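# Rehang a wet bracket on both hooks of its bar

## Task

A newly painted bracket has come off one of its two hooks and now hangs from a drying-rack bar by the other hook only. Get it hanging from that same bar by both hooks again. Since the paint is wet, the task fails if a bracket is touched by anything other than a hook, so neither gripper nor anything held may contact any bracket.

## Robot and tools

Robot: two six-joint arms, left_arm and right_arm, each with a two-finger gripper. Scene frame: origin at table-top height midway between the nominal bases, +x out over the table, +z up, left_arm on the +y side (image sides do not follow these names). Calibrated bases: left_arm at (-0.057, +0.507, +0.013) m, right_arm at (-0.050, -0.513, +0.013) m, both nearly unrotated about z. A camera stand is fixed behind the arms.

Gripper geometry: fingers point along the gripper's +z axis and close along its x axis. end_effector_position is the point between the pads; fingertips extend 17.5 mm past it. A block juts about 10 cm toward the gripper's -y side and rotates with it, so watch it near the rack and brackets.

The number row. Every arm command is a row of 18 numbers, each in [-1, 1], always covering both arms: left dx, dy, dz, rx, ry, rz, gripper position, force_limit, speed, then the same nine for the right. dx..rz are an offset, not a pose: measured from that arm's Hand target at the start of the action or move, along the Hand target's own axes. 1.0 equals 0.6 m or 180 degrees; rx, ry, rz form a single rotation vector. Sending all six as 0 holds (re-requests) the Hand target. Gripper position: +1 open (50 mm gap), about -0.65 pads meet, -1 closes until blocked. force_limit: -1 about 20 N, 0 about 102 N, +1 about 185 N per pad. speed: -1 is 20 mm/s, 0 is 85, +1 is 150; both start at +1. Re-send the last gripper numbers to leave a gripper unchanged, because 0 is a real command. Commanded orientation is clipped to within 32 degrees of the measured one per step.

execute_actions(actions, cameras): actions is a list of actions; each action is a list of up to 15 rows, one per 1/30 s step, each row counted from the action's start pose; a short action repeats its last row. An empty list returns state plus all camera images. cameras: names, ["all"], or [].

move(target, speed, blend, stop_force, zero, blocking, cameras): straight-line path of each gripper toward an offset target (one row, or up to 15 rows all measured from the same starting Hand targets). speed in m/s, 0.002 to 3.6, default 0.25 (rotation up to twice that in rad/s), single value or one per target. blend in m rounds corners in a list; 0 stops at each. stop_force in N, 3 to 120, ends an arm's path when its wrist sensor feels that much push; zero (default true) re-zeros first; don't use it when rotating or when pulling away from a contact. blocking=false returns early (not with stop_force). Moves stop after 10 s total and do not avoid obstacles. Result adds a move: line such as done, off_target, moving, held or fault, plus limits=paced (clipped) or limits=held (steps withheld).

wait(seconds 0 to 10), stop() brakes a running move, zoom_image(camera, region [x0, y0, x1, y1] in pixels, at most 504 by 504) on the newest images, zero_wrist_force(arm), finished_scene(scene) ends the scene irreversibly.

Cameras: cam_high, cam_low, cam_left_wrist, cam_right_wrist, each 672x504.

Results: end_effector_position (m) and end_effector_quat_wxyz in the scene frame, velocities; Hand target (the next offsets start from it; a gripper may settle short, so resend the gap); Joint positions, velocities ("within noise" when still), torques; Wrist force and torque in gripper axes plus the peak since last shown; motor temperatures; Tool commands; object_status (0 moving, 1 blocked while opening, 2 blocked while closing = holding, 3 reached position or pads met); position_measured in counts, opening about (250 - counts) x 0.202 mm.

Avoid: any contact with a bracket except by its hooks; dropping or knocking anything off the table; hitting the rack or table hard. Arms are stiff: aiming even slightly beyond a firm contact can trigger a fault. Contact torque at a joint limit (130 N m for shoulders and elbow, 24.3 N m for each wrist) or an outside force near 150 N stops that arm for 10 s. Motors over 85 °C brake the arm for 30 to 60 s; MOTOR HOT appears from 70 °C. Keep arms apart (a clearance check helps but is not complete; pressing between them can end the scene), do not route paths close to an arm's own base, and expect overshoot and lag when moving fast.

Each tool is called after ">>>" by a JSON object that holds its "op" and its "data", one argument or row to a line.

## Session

>>> {"op": "execute_actions", "data": {
  "actions": []
}}

Scene clock: 0.00 s.
left_arm: end_effector_position=(+0.3214, +0.2819, +0.2950) position_measured=3 object_status=3 end_effector_quat_wxyz=(+0.019, +0.137, +0.766, +0.628) | right_arm: end_effector_position=(+0.2350, -0.1107, +0.2288) position_measured=3 object_status=3 end_effector_quat_wxyz=(+0.040, +0.368, +0.688, +0.624)
Joint positions: left_arm=[-1.254 -1.181 1.497 -0.568 -1.008 -2.859] | right_arm=[4.645 -1.892 -2.714 1.219 1.118 0.536]
Joint velocities: within noise
Joint torques (N m): no reading
Motor temperatures (°C): left_arm=[31 28 27 31 31 32] | right_arm=[27 30 29 34 32 36]
Wrist force (N): no reading
Wrist torque (N m): no reading
Wrist force, peak (N): no reading
Hand target: left_arm +0.3214, +0.2819, +0.2950; +0.019, +0.137, +0.766, +0.628 | right_arm +0.2350, -0.1107, +0.2288; +0.040, +0.368, +0.688, +0.624
Tool commands: left_gripper/position=+1.0 left_gripper/force_limit=+1.0 left_gripper/speed=+1.0 right_gripper/position=+1.0 right_gripper/force_limit=+1.0 right_gripper/speed=+1.0

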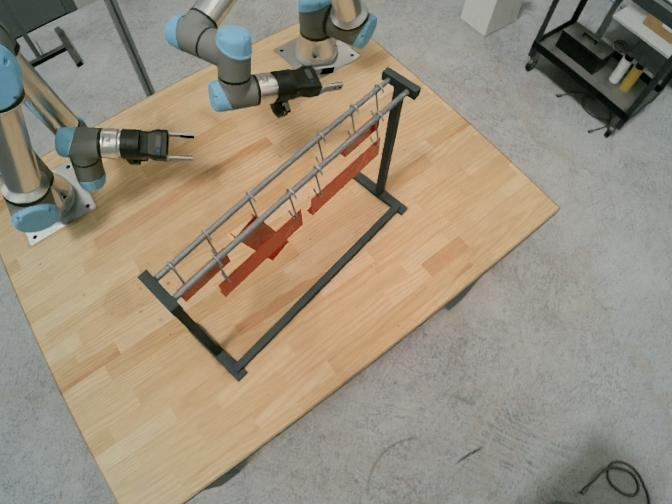

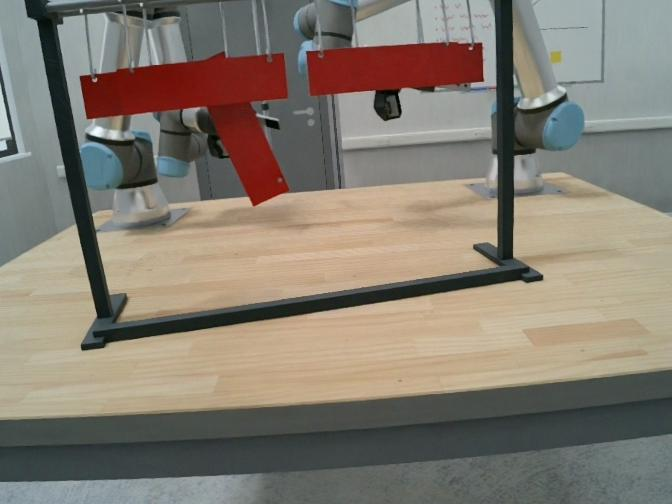

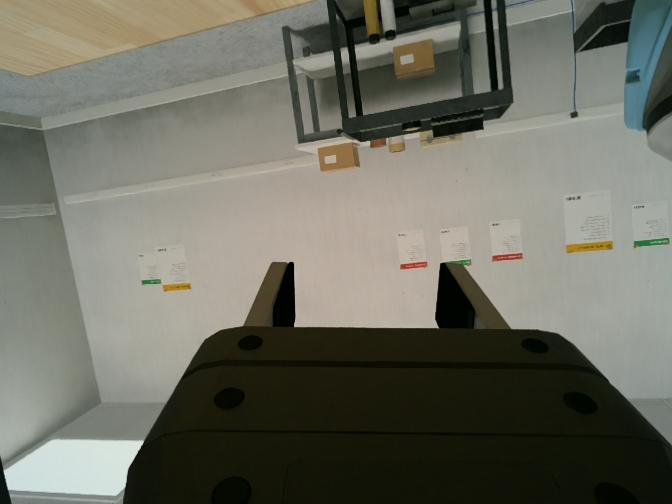

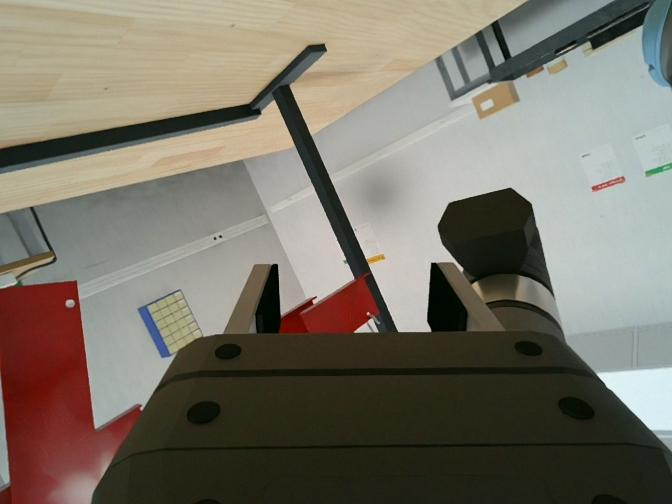

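>>> {"op": "zoom_image", "data": {
  "camera": "cam_high",
  "region": [130, 60, 430, 310]
}}

>>> {"op": "zoom_image", "data": {
  "camera": "cam_low",
  "region": [60, 0, 360, 220]
}}

Scaled by 1.680.

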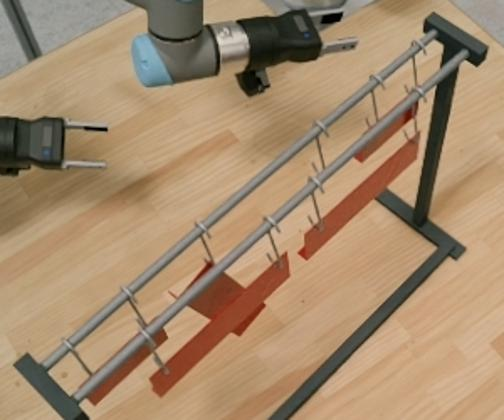

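Scaled by 1.680.

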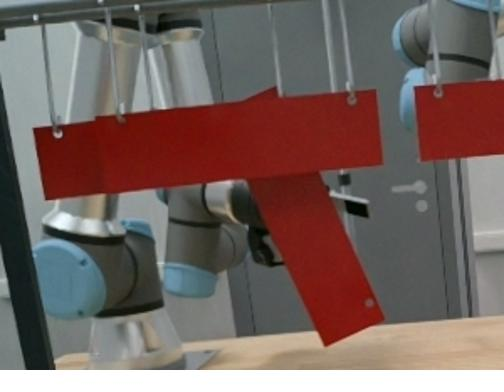

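>>> {"op": "move", "data": {
  "target": [
    [0.06,0.282,0.108,0,0,0,1,1,1,0.0373,0.2193,-0.1905,0,0,0,1,1,1],
    [0.06,0.282,0.108,0.771,-0.0458,-0.4433,1,1,1,0.0373,0.2193,-0.1905,-0.4175,0.1811,0.7948,1,1,1]
  ],
  "speed": [0.25,0.4],
  "cameras": ["all"]
}}

Scene clock: 22.80 s.
left_arm: end_effector_position=(+0.3311, +0.3817, +0.4502) position_measured=3 object_status=3 end_effector_quat_wxyz=(+0.233, -0.304, +0.733, -0.562) | right_arm: end_effector_position=(+0.2199, -0.1996, +0.3796) position_measured=3 object_status=3 end_effector_quat_wxyz=(+0.500, -0.500, +0.500, -0.500)
Joint positions: left_arm=[-0.476 -2.15 2.433 -3.145 -1.919 -3.044] | right_arm=[5.143 -1.351 -2.077 3.428 0.407 0]
Joint torques (N m): left_arm=[12.17 7.5 -13.49 -5.31 -1.53 -1.42] | right_arm=[-6.01 21.57 37.46 0.95 1.7 -1.43]
Wrist force (N): left_arm=[-1.0 0.9 -0.8] | right_arm=[1.8 1.3 1.9]
Wrist torque (N m): left_arm=[0.33 0.15 0.73] | right_arm=[-0.98 -0.11 -0.22]
Wrist force, peak (N): left_arm=[-3.3 1.3 1.1] | right_arm=[2.0 1.6 1.9]
Hand target: left_arm +0.3311, +0.3817, +0.4502; +0.233, -0.304, +0.733, -0.562 | right_arm +0.2200, -0.1996, +0.3796; +0.500, -0.500, +0.500, -0.500
Off the commanded pose: left_arm 0.000 m, 0 deg | right_arm 0.000 m, 0 deg.
move: done

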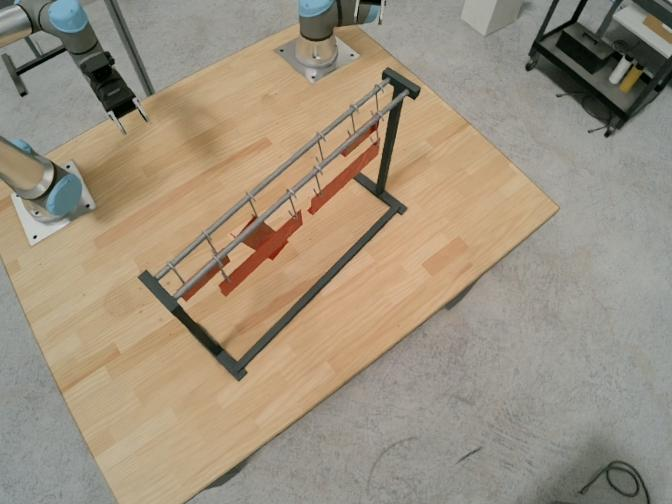

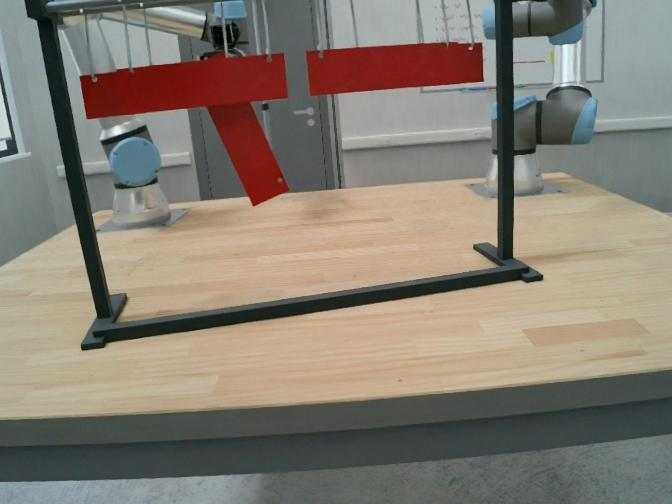

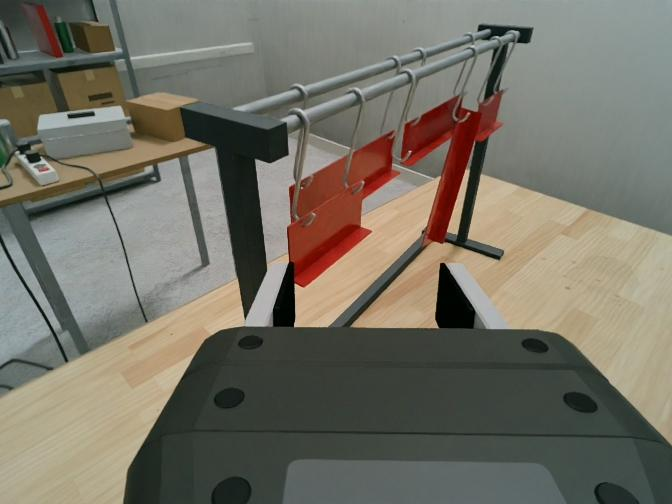

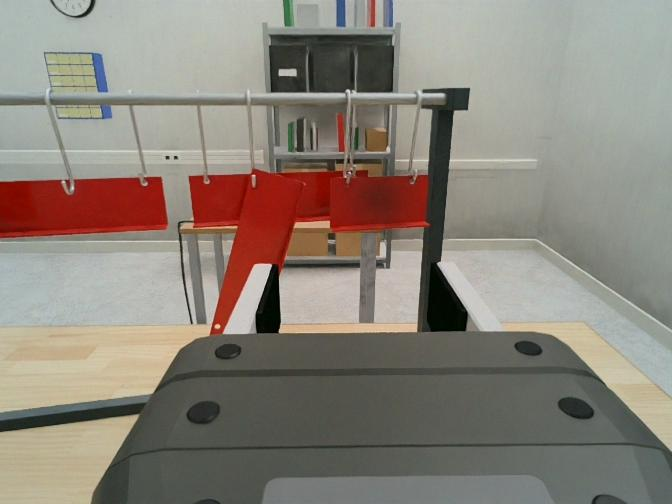

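>>> {"op": "zoom_image", "data": {
  "camera": "cam_right_wrist",
  "region": [0, 70, 460, 350]
}}

>>> {"op": "zoom_image", "data": {
  "camera": "cam_left_wrist",
  "region": [270, 20, 550, 260]
}}

>>> {"op": "zoom_image", "data": {
  "camera": "cam_high",
  "region": [130, 60, 430, 310]
}}

>>> {"op": "zoom_image", "data": {
  "camera": "cam_low",
  "region": [60, 0, 500, 220]
}}

Scaled by 1.096.

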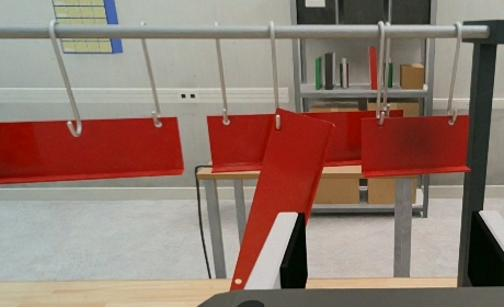

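Scaled by 1.800.

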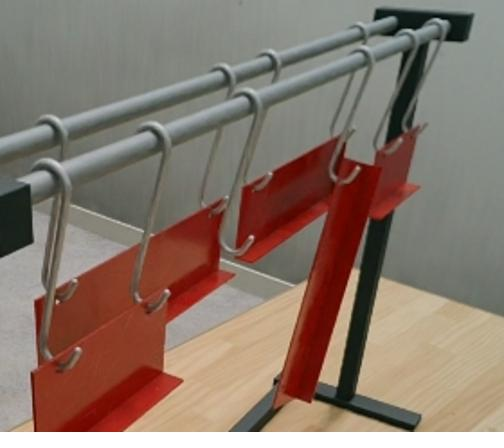

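Scaled by 1.680.

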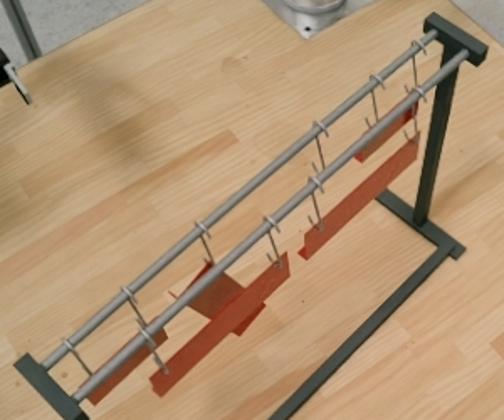

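Scaled by 1.145.

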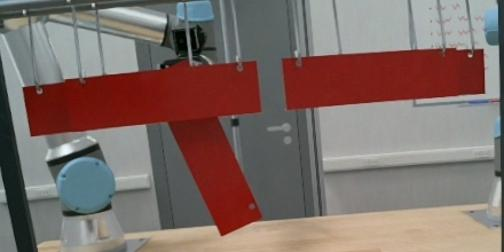

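>>> {"op": "move", "data": {
  "target": [0,0,0,0,0,0,1,1,1,-0.3333,-0.2333,0.1333,0,-0.0667,0,1,1,1],
  "speed": 0.25,
  "cameras": ["cam_right_wrist","cam_left_wrist"]
}}

>>> {"op": "zoom_image", "data": {
  "camera": "cam_right_wrist",
  "region": [0, 80, 504, 370]
}}

Scene clock: 39.30 s.
left_arm: end_effector_position=(+0.3311, +0.3817, +0.4502) position_measured=3 object_status=3 end_effector_quat_wxyz=(+0.233, -0.304, +0.733, -0.562) | right_arm: end_effector_position=(+0.3001, +0.0003, +0.5197) position_measured=3 object_status=3 end_effector_quat_wxyz=(+0.550, -0.549, +0.445, -0.446)
Joint positions: left_arm=[-0.476 -2.15 2.433 -3.146 -1.919 -3.044] | right_arm=[4.818 -1.703 -1.383 3.108 -0.127 -0.022]
Joint torques (N m): left_arm=[13.36 7.13 -14.06 -5.26 -1.6 -1.47] | right_arm=[-6.26 16.76 41.1 -1.8 -2.02 1.33]
Wrist force (N): left_arm=[-0.9 1.1 -1.1] | right_arm=[2.0 1.6 1.9]
Wrist torque (N m): left_arm=[0.35 0.13 0.73] | right_arm=[-0.94 -0.15 -0.26]
Wrist force, peak (N): left_arm=[-1.3 1.2 -1.3] | right_arm=[3.0 2.5 1.6]
Hand target: left_arm +0.3311, +0.3817, +0.4502; +0.233, -0.304, +0.733, -0.562 | right_arm +0.3001, +0.0003, +0.5197; +0.549, -0.549, +0.445, -0.445
Off the commanded pose: left_arm 0.000 m, 0 deg | right_arm 0.000 m, 0 deg.
move: done
Images, in order (width x height): cam_left_wrist 672x504, cam_right_wrist 672x504.

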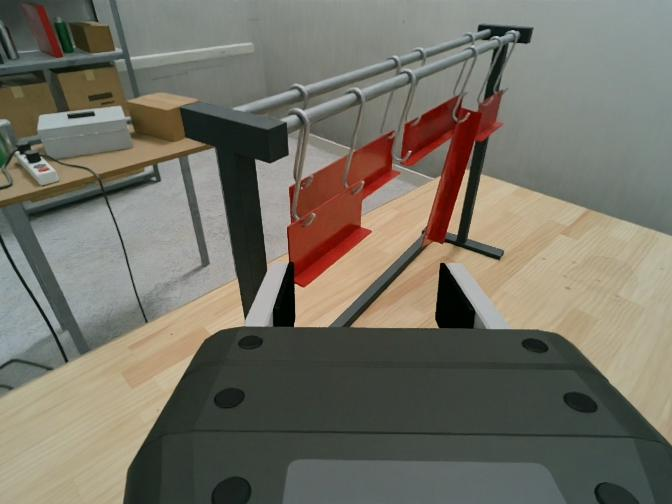

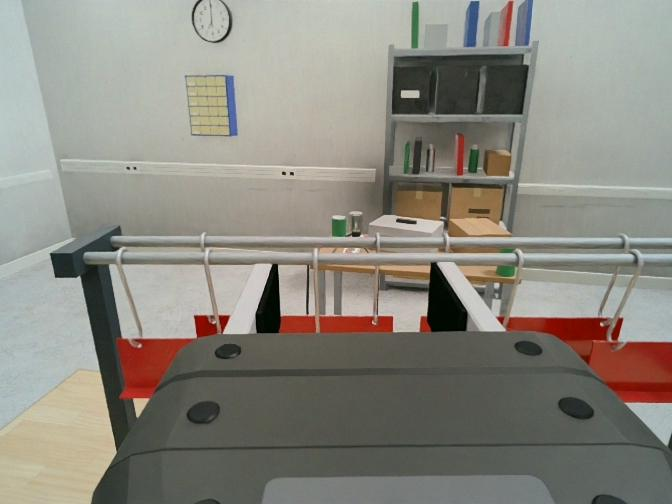

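Scaled by 1.000.

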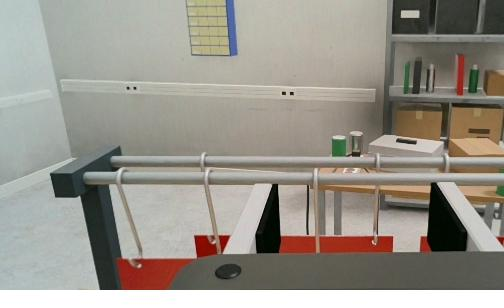

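>>> {"op": "zoom_image", "data": {
  "camera": "cam_right_wrist",
  "region": [60, 215, 220, 305]
}}

>>> {"op": "zoom_image", "data": {
  "camera": "cam_right_wrist",
  "region": [500, 215, 660, 305]
}}

>>> {"op": "zoom_image", "data": {
  "camera": "cam_right_wrist",
  "region": [270, 215, 430, 305]
}}

Scaled by 3.150.

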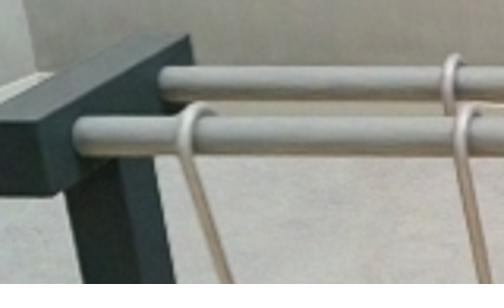

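Scaled by 3.150.

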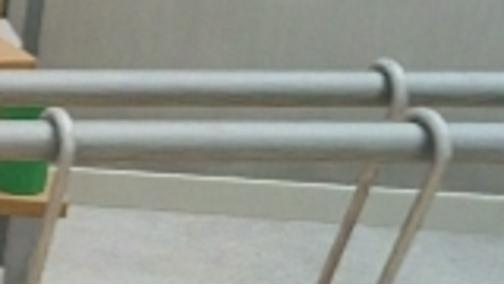

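Scaled by 3.150.

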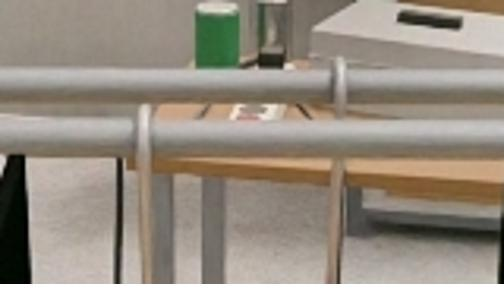

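>>> {"op": "move", "data": {
  "target": [0,0,0,0,0,0,1,1,1,-0.0342,0.1825,0.2273,0,0,0,1,1,1],
  "speed": 0.2,
  "cameras": ["cam_right_wrist","cam_left_wrist"]
}}

>>> {"op": "zoom_image", "data": {
  "camera": "cam_right_wrist",
  "region": [250, 60, 450, 340]
}}

Scene clock: 49.87 s.
left_arm: end_effector_position=(+0.3311, +0.3817, +0.4502) position_measured=3 object_status=3 end_effector_quat_wxyz=(+0.233, -0.304, +0.733, -0.562) | right_arm: end_effector_position=(+0.4291, +0.0486, +0.4102) position_measured=3 object_status=3 end_effector_quat_wxyz=(+0.549, -0.549, +0.445, -0.445)
Joint positions: left_arm=[-0.476 -2.15 2.433 -3.146 -1.919 -3.044] | right_arm=[4.561 -1.936 -1.365 3.3 -0.384 0.001]
Joint torques (N m): left_arm=[13.03 7.12 -13.82 -5.46 -1.62 -1.49] | right_arm=[-6.59 27.78 40.95 2.52 -1.96 -1.37]
Wrist force (N): left_arm=[-1.0 1.0 -1.0] | right_arm=[2.1 1.3 2.1]
Wrist torque (N m): left_arm=[0.33 0.13 0.73] | right_arm=[-0.99 -0.13 -0.18]
Wrist force, peak (N): left_arm=[-1.3 1.3 -1.1] | right_arm=[2.0 2.7 3.2]
Hand target: left_arm +0.3311, +0.3817, +0.4502; +0.233, -0.304, +0.733, -0.562 | right_arm +0.4292, +0.0487, +0.4102; +0.549, -0.549, +0.445, -0.445
Off the commanded pose: left_arm 0.000 m, 0 deg | right_arm 0.000 m, 0 deg.
move: done
Images, in order (width x height): cam_left_wrist 672x504, cam_right_wrist 672x504.

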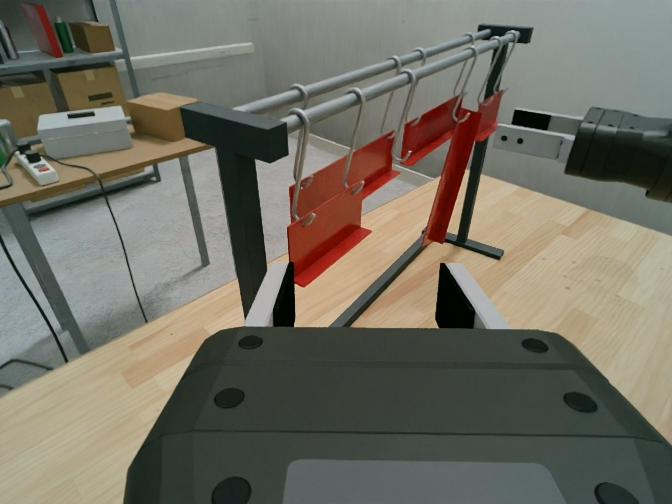

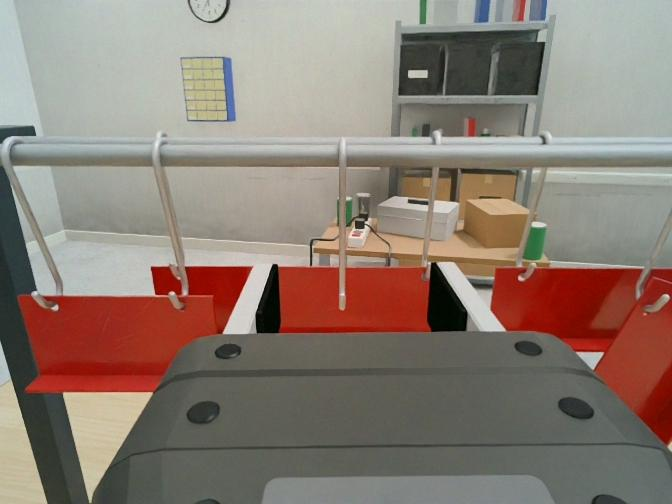

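Scaled by 1.800.

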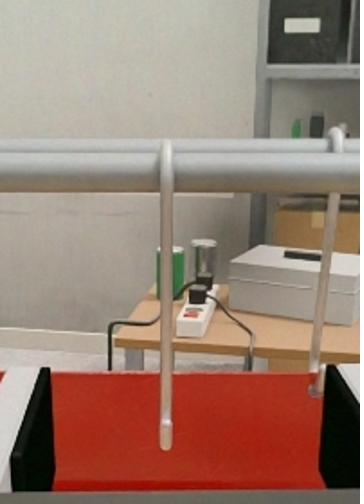

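>>> {"op": "move", "data": {
  "target": [0,0,0,0,0,0,1,1,1,-0.0022,0,0.1635,0,0,0,1,1,1],
  "speed": 0.08,
  "cameras": ["cam_right_wrist","cam_left_wrist"]
}}

>>> {"op": "zoom_image", "data": {
  "camera": "cam_left_wrist",
  "region": [350, 40, 510, 200]
}}

Scene clock: 56.00 s.
left_arm: end_effector_position=(+0.3311, +0.3817, +0.4502) position_measured=3 object_status=3 end_effector_quat_wxyz=(+0.233, -0.304, +0.733, -0.562) | right_arm: end_effector_position=(+0.5248, +0.0703, +0.4101) position_measured=3 object_status=3 end_effector_quat_wxyz=(+0.549, -0.549, +0.445, -0.445)
Joint positions: left_arm=[-0.476 -2.15 2.433 -3.146 -1.919 -3.044] | right_arm=[4.408 -2.097 -1.128 3.225 -0.537 0.001]
Joint torques (N m): left_arm=[12.53 6.21 -14.59 -5.29 -1.54 -1.62] | right_arm=[-5.94 34.13 41.28 -0.81 -1.96 1.27]
Wrist force (N): left_arm=[-1.1 0.9 -0.8] | right_arm=[2.0 1.4 2.3]
Wrist torque (N m): left_arm=[0.32 0.16 0.73] | right_arm=[-0.98 -0.13 -0.25]
Wrist force, peak (N): left_arm=[-1.4 0.9 -1.3] | right_arm=[2.1 1.5 3.0]
Hand target: left_arm +0.3311, +0.3817, +0.4502; +0.233, -0.304, +0.733, -0.562 | right_arm +0.5249, +0.0704, +0.4101; +0.549, -0.549, +0.445, -0.445
Off the commanded pose: left_arm 0.000 m, 0 deg | right_arm 0.000 m, 0 deg.
move: done
Images, in order (width x height): cam_left_wrist 672x504, cam_right_wrist 672x504.

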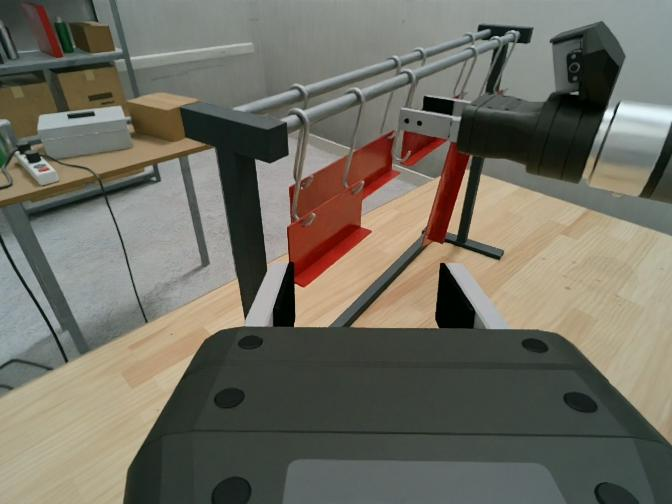

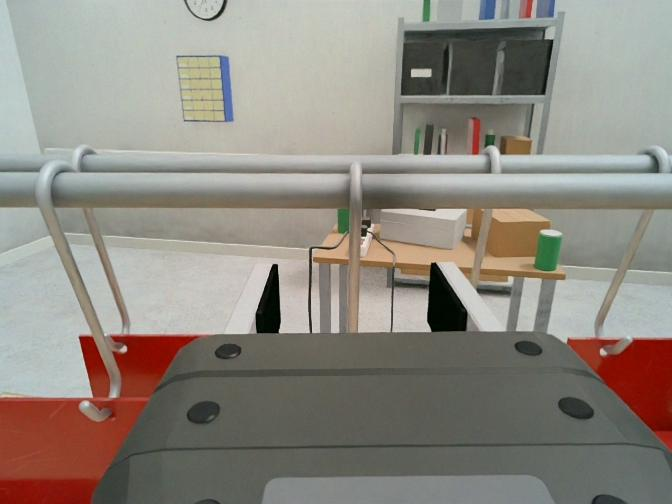

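Scaled by 3.150.

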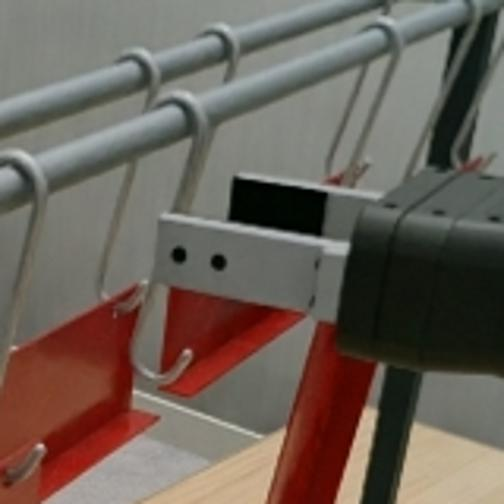

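>>> {"op": "zoom_image", "data": {
  "camera": "cam_left_wrist",
  "region": [380, 60, 450, 170]
}}

Scaled by 4.582.

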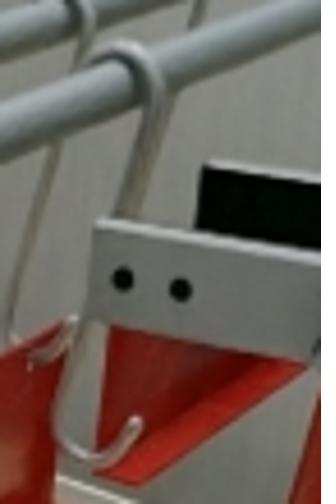

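>>> {"op": "move", "data": {
  "target": [
    [0,0,0,0,0,0,1,1,1,0,0.0265,-0.0437,0.0833,0,0,1,1,1],
    [0,0,0,0,0,0,1,1,1,0,0.0093,0.0207,0.0833,0,0,1,1,1]
  ],
  "speed": 0.06,
  "cameras": ["cam_right_wrist","cam_left_wrist"]
}}

>>> {"op": "zoom_image", "data": {
  "camera": "cam_left_wrist",
  "region": [370, 60, 450, 170]
}}

Scene clock: 96.47 s.
left_arm: end_effector_position=(+0.3311, +0.3817, +0.4502) position_measured=3 object_status=3 end_effector_quat_wxyz=(+0.233, -0.304, +0.733, -0.562) | right_arm: end_effector_position=(+0.5370, +0.0729, +0.4045) position_measured=3 object_status=3 end_effector_quat_wxyz=(+0.616, -0.473, +0.383, -0.499)
Joint positions: left_arm=[-0.476 -2.15 2.433 -3.146 -1.919 -3.044] | right_arm=[4.379 -2.067 -1.392 3.921 -0.618 -0.386]
Joint torques (N m): left_arm=[12.03 6.62 -13.51 -5.34 -1.52 -1.51] | right_arm=[-6.45 33.29 41.52 0.58 -2.87 1.29]
Wrist force (N): left_arm=[-1.2 0.9 -1.2] | right_arm=[1.9 1.2 1.8]
Wrist torque (N m): left_arm=[0.32 0.16 0.73] | right_arm=[-1.13 -0.13 -0.26]
Wrist force, peak (N): left_arm=[-1.3 1.4 -0.9] | right_arm=[2.2 1.1 2.6]
Hand target: left_arm +0.3311, +0.3817, +0.4502; +0.233, -0.304, +0.733, -0.562 | right_arm +0.5370, +0.0729, +0.4046; +0.616, -0.473, +0.383, -0.499
Off the commanded pose: left_arm 0.000 m, 0 deg | right_arm 0.000 m, 0 deg.
move: done
Images, in order (width x height): cam_left_wrist 672x504, cam_right_wrist 672x504.

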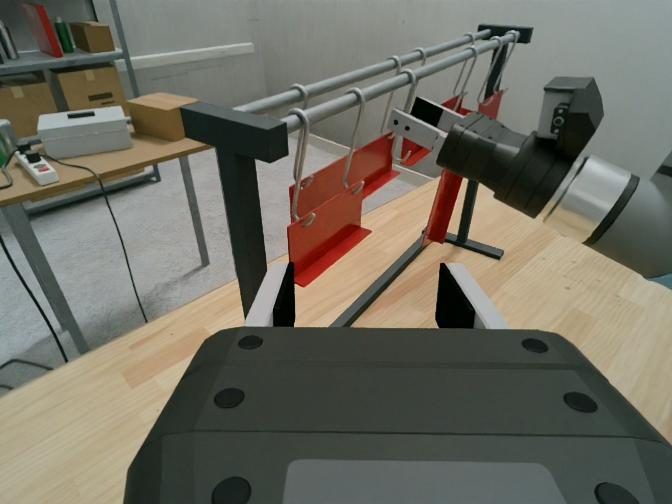

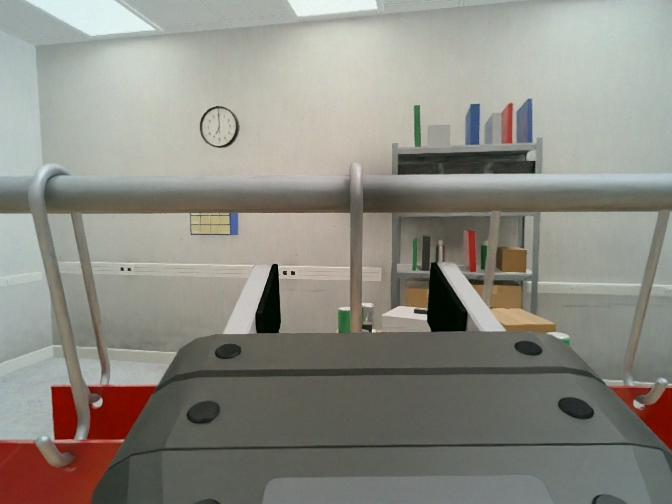

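Scaled by 4.582.

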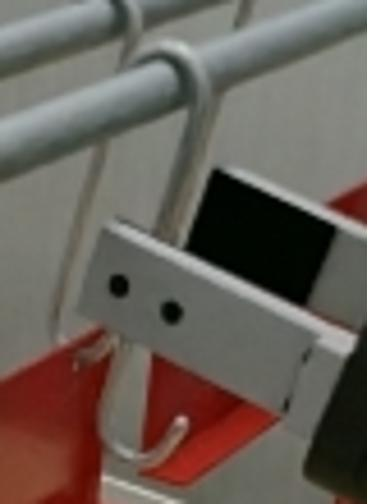

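>>> {"op": "move", "data": {
  "target": [0,0,0,0,0,0,1,1,1,0,0,0,0,0,0,-1,-0.7,-0.7],
  "cameras": ["cam_right_wrist","cam_left_wrist"]
}}

>>> {"op": "zoom_image", "data": {
  "camera": "cam_left_wrist",
  "region": [370, 60, 450, 170]
}}

Scene clock: 101.57 s.
left_arm: end_effector_position=(+0.3311, +0.3817, +0.4502) position_measured=3 object_status=3 end_effector_quat_wxyz=(+0.233, -0.304, +0.733, -0.562) | right_arm: end_effector_position=(+0.5370, +0.0729, +0.4046) position_measured=235 object_status=2 end_effector_quat_wxyz=(+0.616, -0.473, +0.383, -0.499)
Joint positions: left_arm=[-0.476 -2.15 2.433 -3.146 -1.919 -3.044] | right_arm=[4.379 -2.067 -1.392 3.921 -0.618 -0.386]
Joint torques (N m): left_arm=[13.05 7.05 -12.9 -5.26 -1.58 -1.49] | right_arm=[-6.14 33.14 41.67 0.69 -2.71 1.35]
Wrist force (N): left_arm=[-0.8 1.0 -1.1] | right_arm=[1.9 1.3 2.1]
Wrist torque (N m): left_arm=[0.33 0.12 0.73] | right_arm=[-1.10 -0.12 -0.25]
Wrist force, peak (N): left_arm=[-1.3 1.2 -1.2] | right_arm=[2.0 1.4 2.1]
Hand target: left_arm +0.3311, +0.3817, +0.4502; +0.233, -0.304, +0.733, -0.562 | right_arm +0.5370, +0.0729, +0.4046; +0.616, -0.473, +0.383, -0.499
Off the commanded pose: left_arm 0.000 m, 0 deg | right_arm 0.000 m, 0 deg.
move: done
Images, in order (width x height): cam_left_wrist 672x504, cam_right_wrist 672x504.

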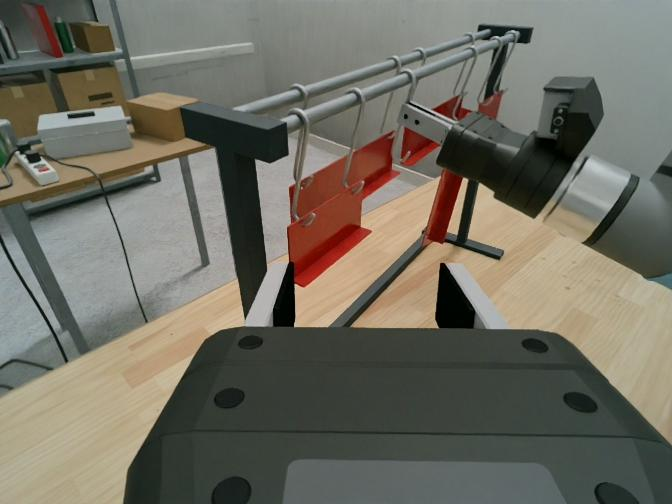

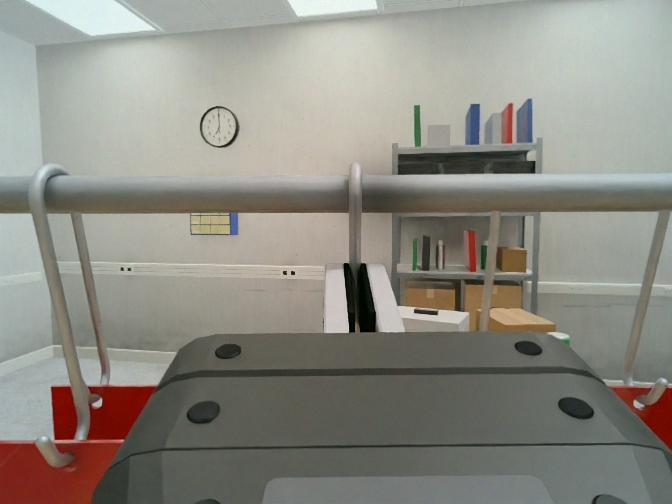

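Scaled by 4.582.

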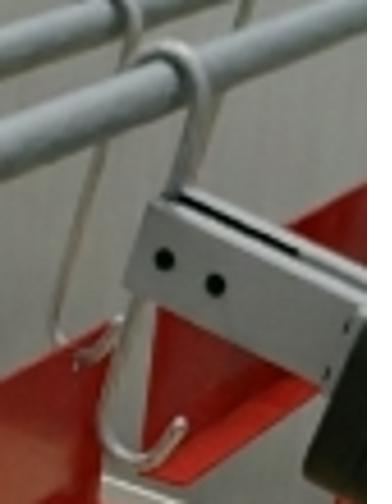

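>>> {"op": "move", "data": {
  "target": [
    [0,0,0,0,0,0,1,1,1,0,-0.0175,0.0007,0,0,0,-1,-0.7,-0.7],
    [0,0,0,0,0,0,1,1,1,0,-0.0225,-0.0052,0,0,0,-1,-0.7,-0.7],
    [0,0,0,0,0,0,1,1,1,0,-0.0333,-0.016,0,0,0,-1,-0.7,-0.7],
    [0,0,0,0,0,0,1,1,1,0,-0.0467,-0.1,0,0,0,-1,-0.7,-0.7]
  ],
  "speed": [0.015,0.01,0.015,0.06],
  "stop_force": 12,
  "cameras": ["cam_right_wrist","cam_left_wrist"]
}}

>>> {"op": "zoom_image", "data": {
  "camera": "cam_left_wrist",
  "region": [370, 40, 530, 200]
}}

Scene clock: 110.27 s.
left_arm: end_effector_position=(+0.3311, +0.3817, +0.4502) position_measured=3 object_status=3 end_effector_quat_wxyz=(+0.233, -0.304, +0.733, -0.562) | right_arm: end_effector_position=(+0.4733, +0.0594, +0.4161) position_measured=235 object_status=2 end_effector_quat_wxyz=(+0.616, -0.473, +0.383, -0.499)
Joint positions: left_arm=[-0.476 -2.15 2.433 -3.146 -1.919 -3.044] | right_arm=[4.473 -1.946 -1.549 4.027 -0.534 -0.469]
Joint torques (N m): left_arm=[11.72 6.85 -13.62 -5.31 -1.48 -1.38] | right_arm=[7.75 49.64 12.3 4.45 0.56 -1.54]
Wrist force (N): left_arm=[-1.0 0.9 -1.1] | right_arm=[1.9 1.4 2.0]
Wrist torque (N m): left_arm=[0.32 0.14 0.73] | right_arm=[-1.13 -0.12 -0.15]
Wrist force, peak (N): left_arm=[-1.5 1.2 -1.1] | right_arm=[2.0 1.5 2.4]
Hand target: left_arm +0.3311, +0.3817, +0.4502; +0.233, -0.304, +0.733, -0.562 | right_arm +0.4733, +0.0594, +0.4161; +0.616, -0.473, +0.383, -0.499
Off the commanded pose: left_arm 0.000 m, 0 deg | right_arm 0.000 m, 0 deg.
move: done
Images, in order (width x height): cam_left_wrist 672x504, cam_right_wrist 672x504.

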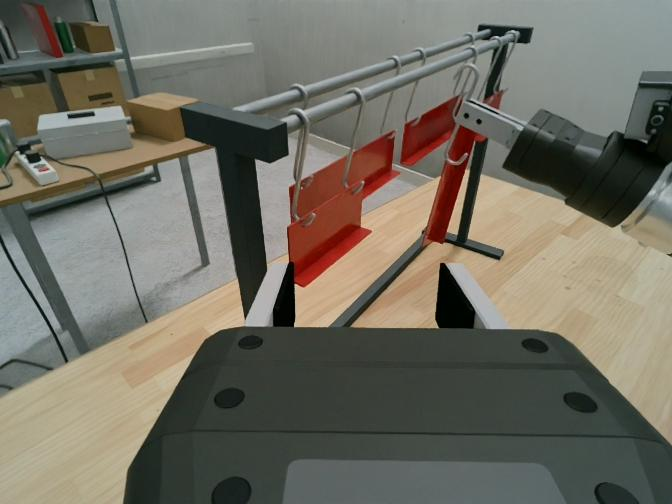

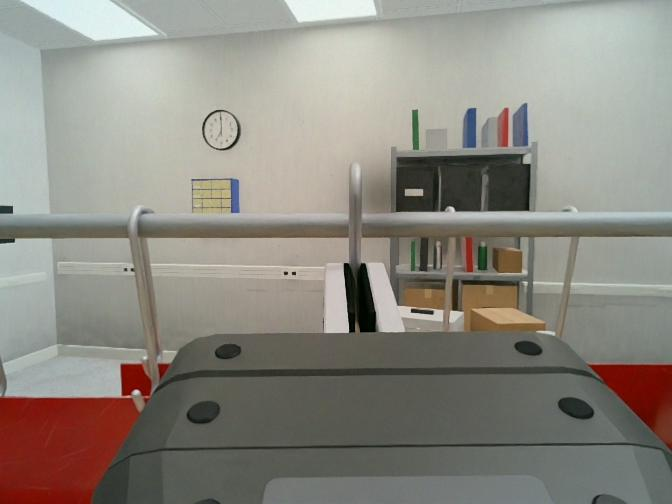

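Scaled by 3.150.

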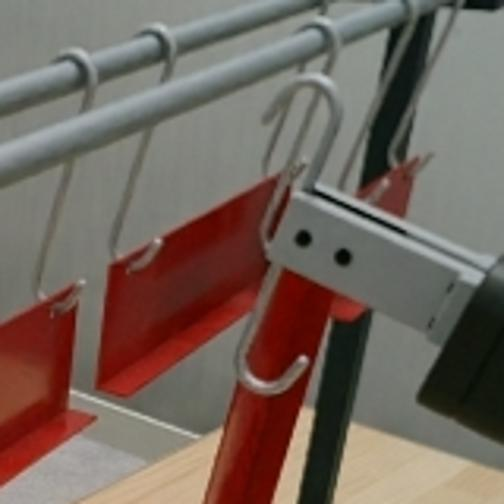

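>>> {"op": "move", "data": {
  "target": [
    [0,0,0,0,0,0,1,1,1,0.0328,0.0975,-0.1906,0.1662,-0.1449,-0.2411,-1,-0.7,-0.7],
    [0,0,0,0,0,0,1,1,1,0.0723,0.3323,-0.1845,0.1662,-0.1449,-0.2411,-1,-0.7,-0.7]
  ],
  "speed": [0.2,0.12],
  "blend": 0.03,
  "cameras": ["all"]
}}

Scene clock: 144.07 s.
left_arm: end_effector_position=(+0.3311, +0.3817, +0.4502) position_measured=3 object_status=3 end_effector_quat_wxyz=(+0.233, -0.304, +0.733, -0.562) | right_arm: end_effector_position=(+0.4280, +0.0056, +0.1950) position_measured=235 object_status=2 end_effector_quat_wxyz=(+0.558, -0.506, -0.096, -0.651)
Joint positions: left_arm=[-0.476 -2.15 2.433 -3.146 -1.919 -3.044] | right_arm=[4.241 -2.2 -2.092 4.787 -1.413 -1.136]
Joint torques (N m): left_arm=[12.5 6.29 -12.27 -5.27 -1.47 -1.46] | right_arm=[-6.13 26.23 28.76 5.39 -2.03 1.48]
Wrist force (N): left_arm=[-1.2 0.9 -1.0] | right_arm=[-0.7 1.3 1.0]
Wrist torque (N m): left_arm=[0.31 0.17 0.73] | right_arm=[-0.93 -0.15 0.17]
Wrist force, peak (N): left_arm=[-1.2 1.2 -1.3] | right_arm=[2.1 1.4 2.2]
Hand target: left_arm +0.3311, +0.3817, +0.4502; +0.233, -0.304, +0.733, -0.562 | right_arm +0.4281, +0.0056, +0.1949; +0.558, -0.506, -0.096, -0.651
Off the commanded pose: left_arm 0.000 m, 0 deg | right_arm 0.000 m, 0 deg.
move: done

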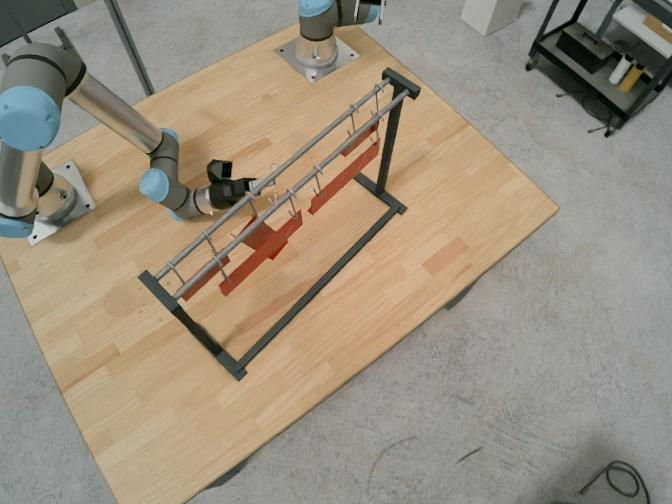

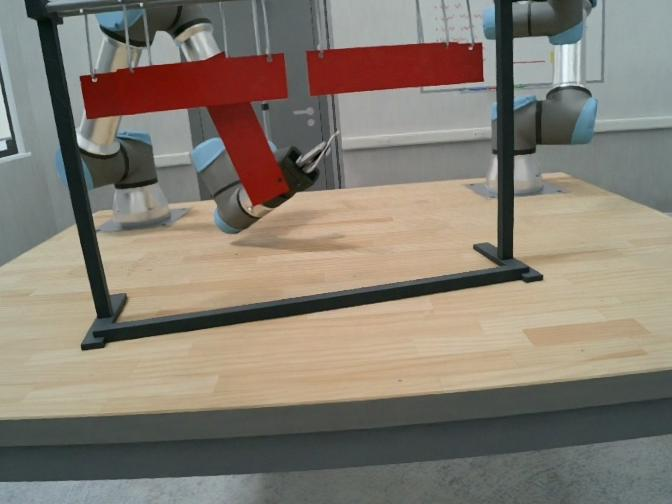

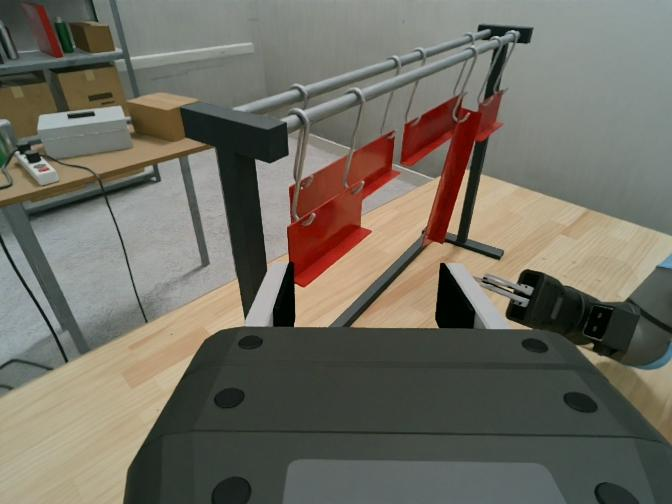

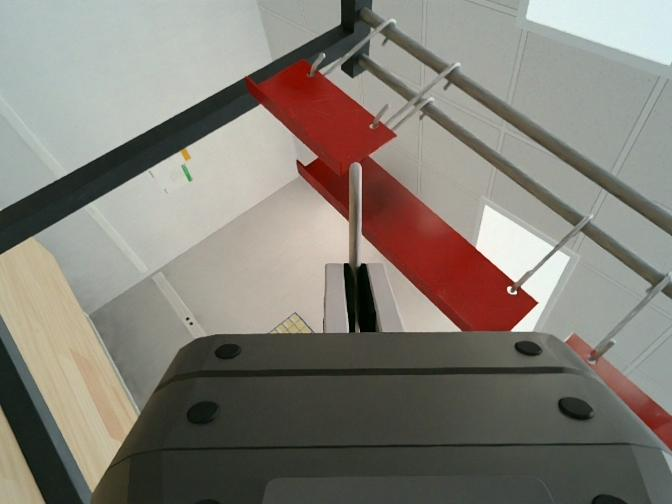

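Now move the left camera.

>>> {"op": "move", "data": {
  "target": [0.2367,0.1767,0.3583,0,0,0,1,1,1,0,0,0,0,0,0,-1,-0.7,-0.7],
  "speed": 0.15,
  "cameras": ["cam_left_wrist","cam_low"]
}}

>>> {"op": "zoom_image", "data": {
  "camera": "cam_low",
  "region": [200, 110, 360, 220]
}}

Scene clock: 148.07 s.
left_arm: end_effector_position=(+0.3585, +0.1540, +0.2921) position_measured=3 object_status=3 end_effector_quat_wxyz=(+0.233, -0.304, +0.733, -0.562) | right_arm: end_effector_position=(+0.4281, +0.0056, +0.1949) position_measured=235 object_status=2 end_effector_quat_wxyz=(+0.558, -0.506, -0.096, -0.651)
Joint positions: left_arm=[-1.157 -1.489 2.515 -3.893 -1.263 -3.227] | right_arm=[4.241 -2.2 -2.092 4.788 -1.413 -1.135]
Joint torques (N m): left_arm=[-10.43 -14.37 -28.48 -5.47 2.29 -0.1] | right_arm=[-6.25 27.23 29.24 5.33 -1.99 1.39]
Wrist force (N): left_arm=[-1.6 1.4 -1.0] | right_arm=[-0.9 1.2 0.8]
Wrist torque (N m): left_arm=[0.41 0.24 0.72] | right_arm=[-0.95 -0.12 0.17]
Wrist force, peak (N): left_arm=[-1.8 0.3 -2.0] | right_arm=[-0.9 1.3 0.8]
Hand target: left_arm +0.3585, +0.1539, +0.2920; +0.233, -0.304, +0.733, -0.562 | right_arm +0.4281, +0.0056, +0.1949; +0.558, -0.506, -0.096, -0.651
Off the commanded pose: left_arm 0.000 m, 0 deg | right_arm 0.000 m, 0 deg.
move: done
Images, in order (width x height): cam_low 672x504, cam_left_wrist 672x504.

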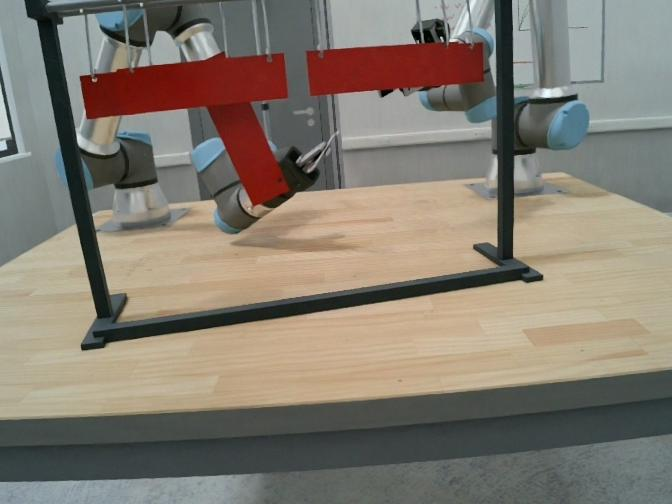

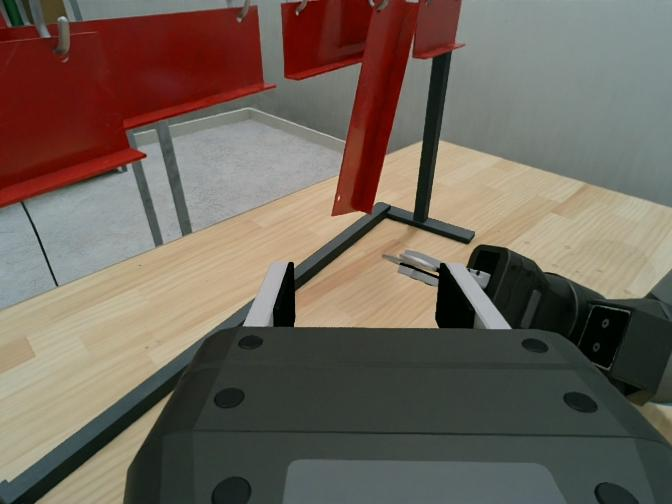

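Scaled by 3.150.

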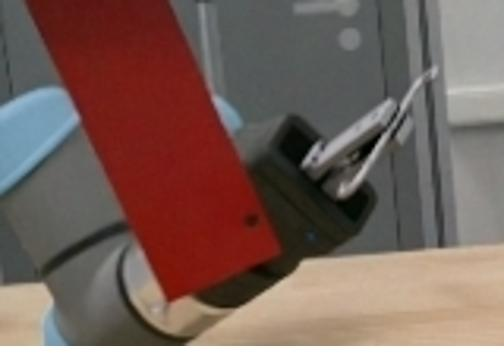

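>>> {"op": "move", "data": {
  "target": [0,0,0,0,0,0,1,1,1,0,0.1454,0.1356,0,0,0,-1,-0.7,-0.7],
  "speed": 0.1,
  "cameras": ["cam_left_wrist","cam_low","cam_right_wrist"]
}}

>>> {"op": "zoom_image", "data": {
  "camera": "cam_low",
  "region": [240, 110, 360, 200]
}}

>>> {"op": "zoom_image", "data": {
  "camera": "cam_left_wrist",
  "region": [310, 150, 470, 270]
}}

Scene clock: 157.73 s.
left_arm: end_effector_position=(+0.3585, +0.1539, +0.2920) position_measured=3 object_status=3 end_effector_quat_wxyz=(+0.233, -0.304, +0.733, -0.562) | right_arm: end_effector_position=(+0.5447, +0.0303, +0.1948) position_measured=235 object_status=2 end_effector_quat_wxyz=(+0.558, -0.506, -0.096, -0.651)
Joint positions: left_arm=[-1.157 -1.488 2.515 -3.893 -1.263 -3.227] | right_arm=[4.076 -2.332 -1.771 4.593 -1.558 -1.057]
Joint torques (N m): left_arm=[-10.33 -13.59 -28.03 -5.37 2.4 1.05] | right_arm=[-6.44 34.85 33.79 1.32 -1.86 1.4]
Wrist force (N): left_arm=[-1.3 1.2 -1.2] | right_arm=[-0.7 1.2 0.7]
Wrist torque (N m): left_arm=[0.38 0.18 0.72] | right_arm=[-0.95 -0.12 0.16]
Wrist force, peak (N): left_arm=[-1.8 1.8 -0.8] | right_arm=[-0.7 2.0 1.6]
Hand target: left_arm +0.3585, +0.1539, +0.2920; +0.233, -0.304, +0.733, -0.562 | right_arm +0.5448, +0.0303, +0.1948; +0.558, -0.506, -0.096, -0.651
Off the commanded pose: left_arm 0.000 m, 0 deg | right_arm 0.000 m, 0 deg.
move: done
Images, in order (width x height): cam_low 672x504, cam_left_wrist 672x504, cam_right_wrist 672x504.

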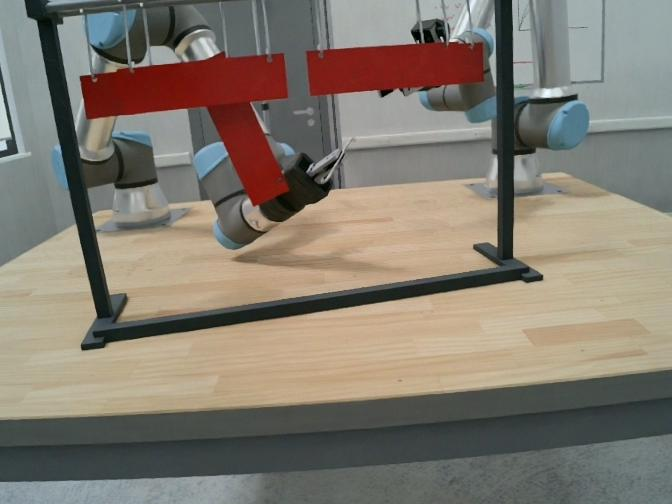

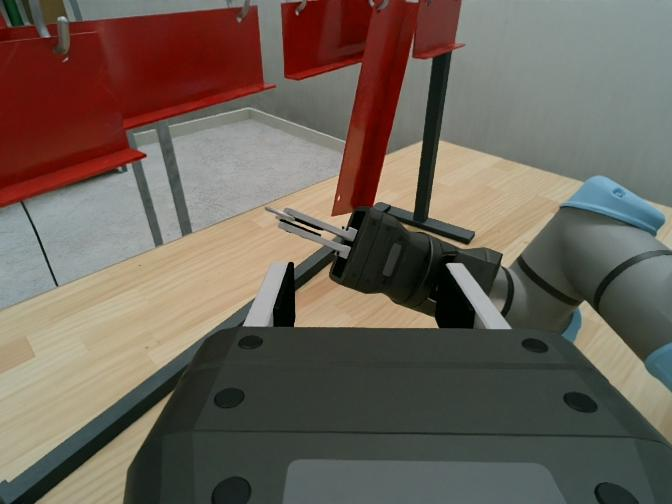

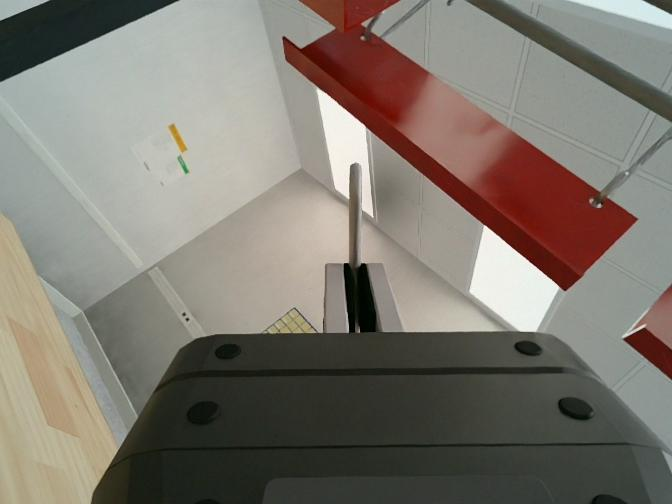

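Scaled by 4.200.

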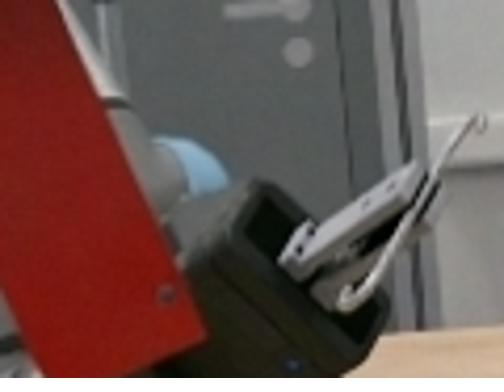

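Scaled by 3.150.

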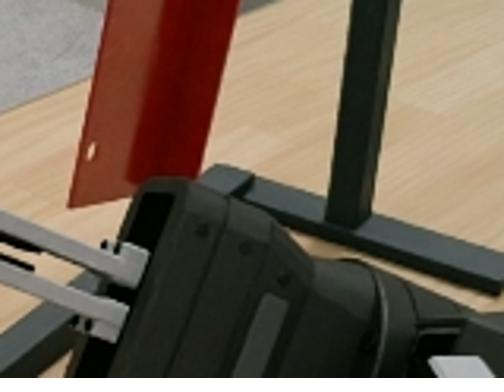

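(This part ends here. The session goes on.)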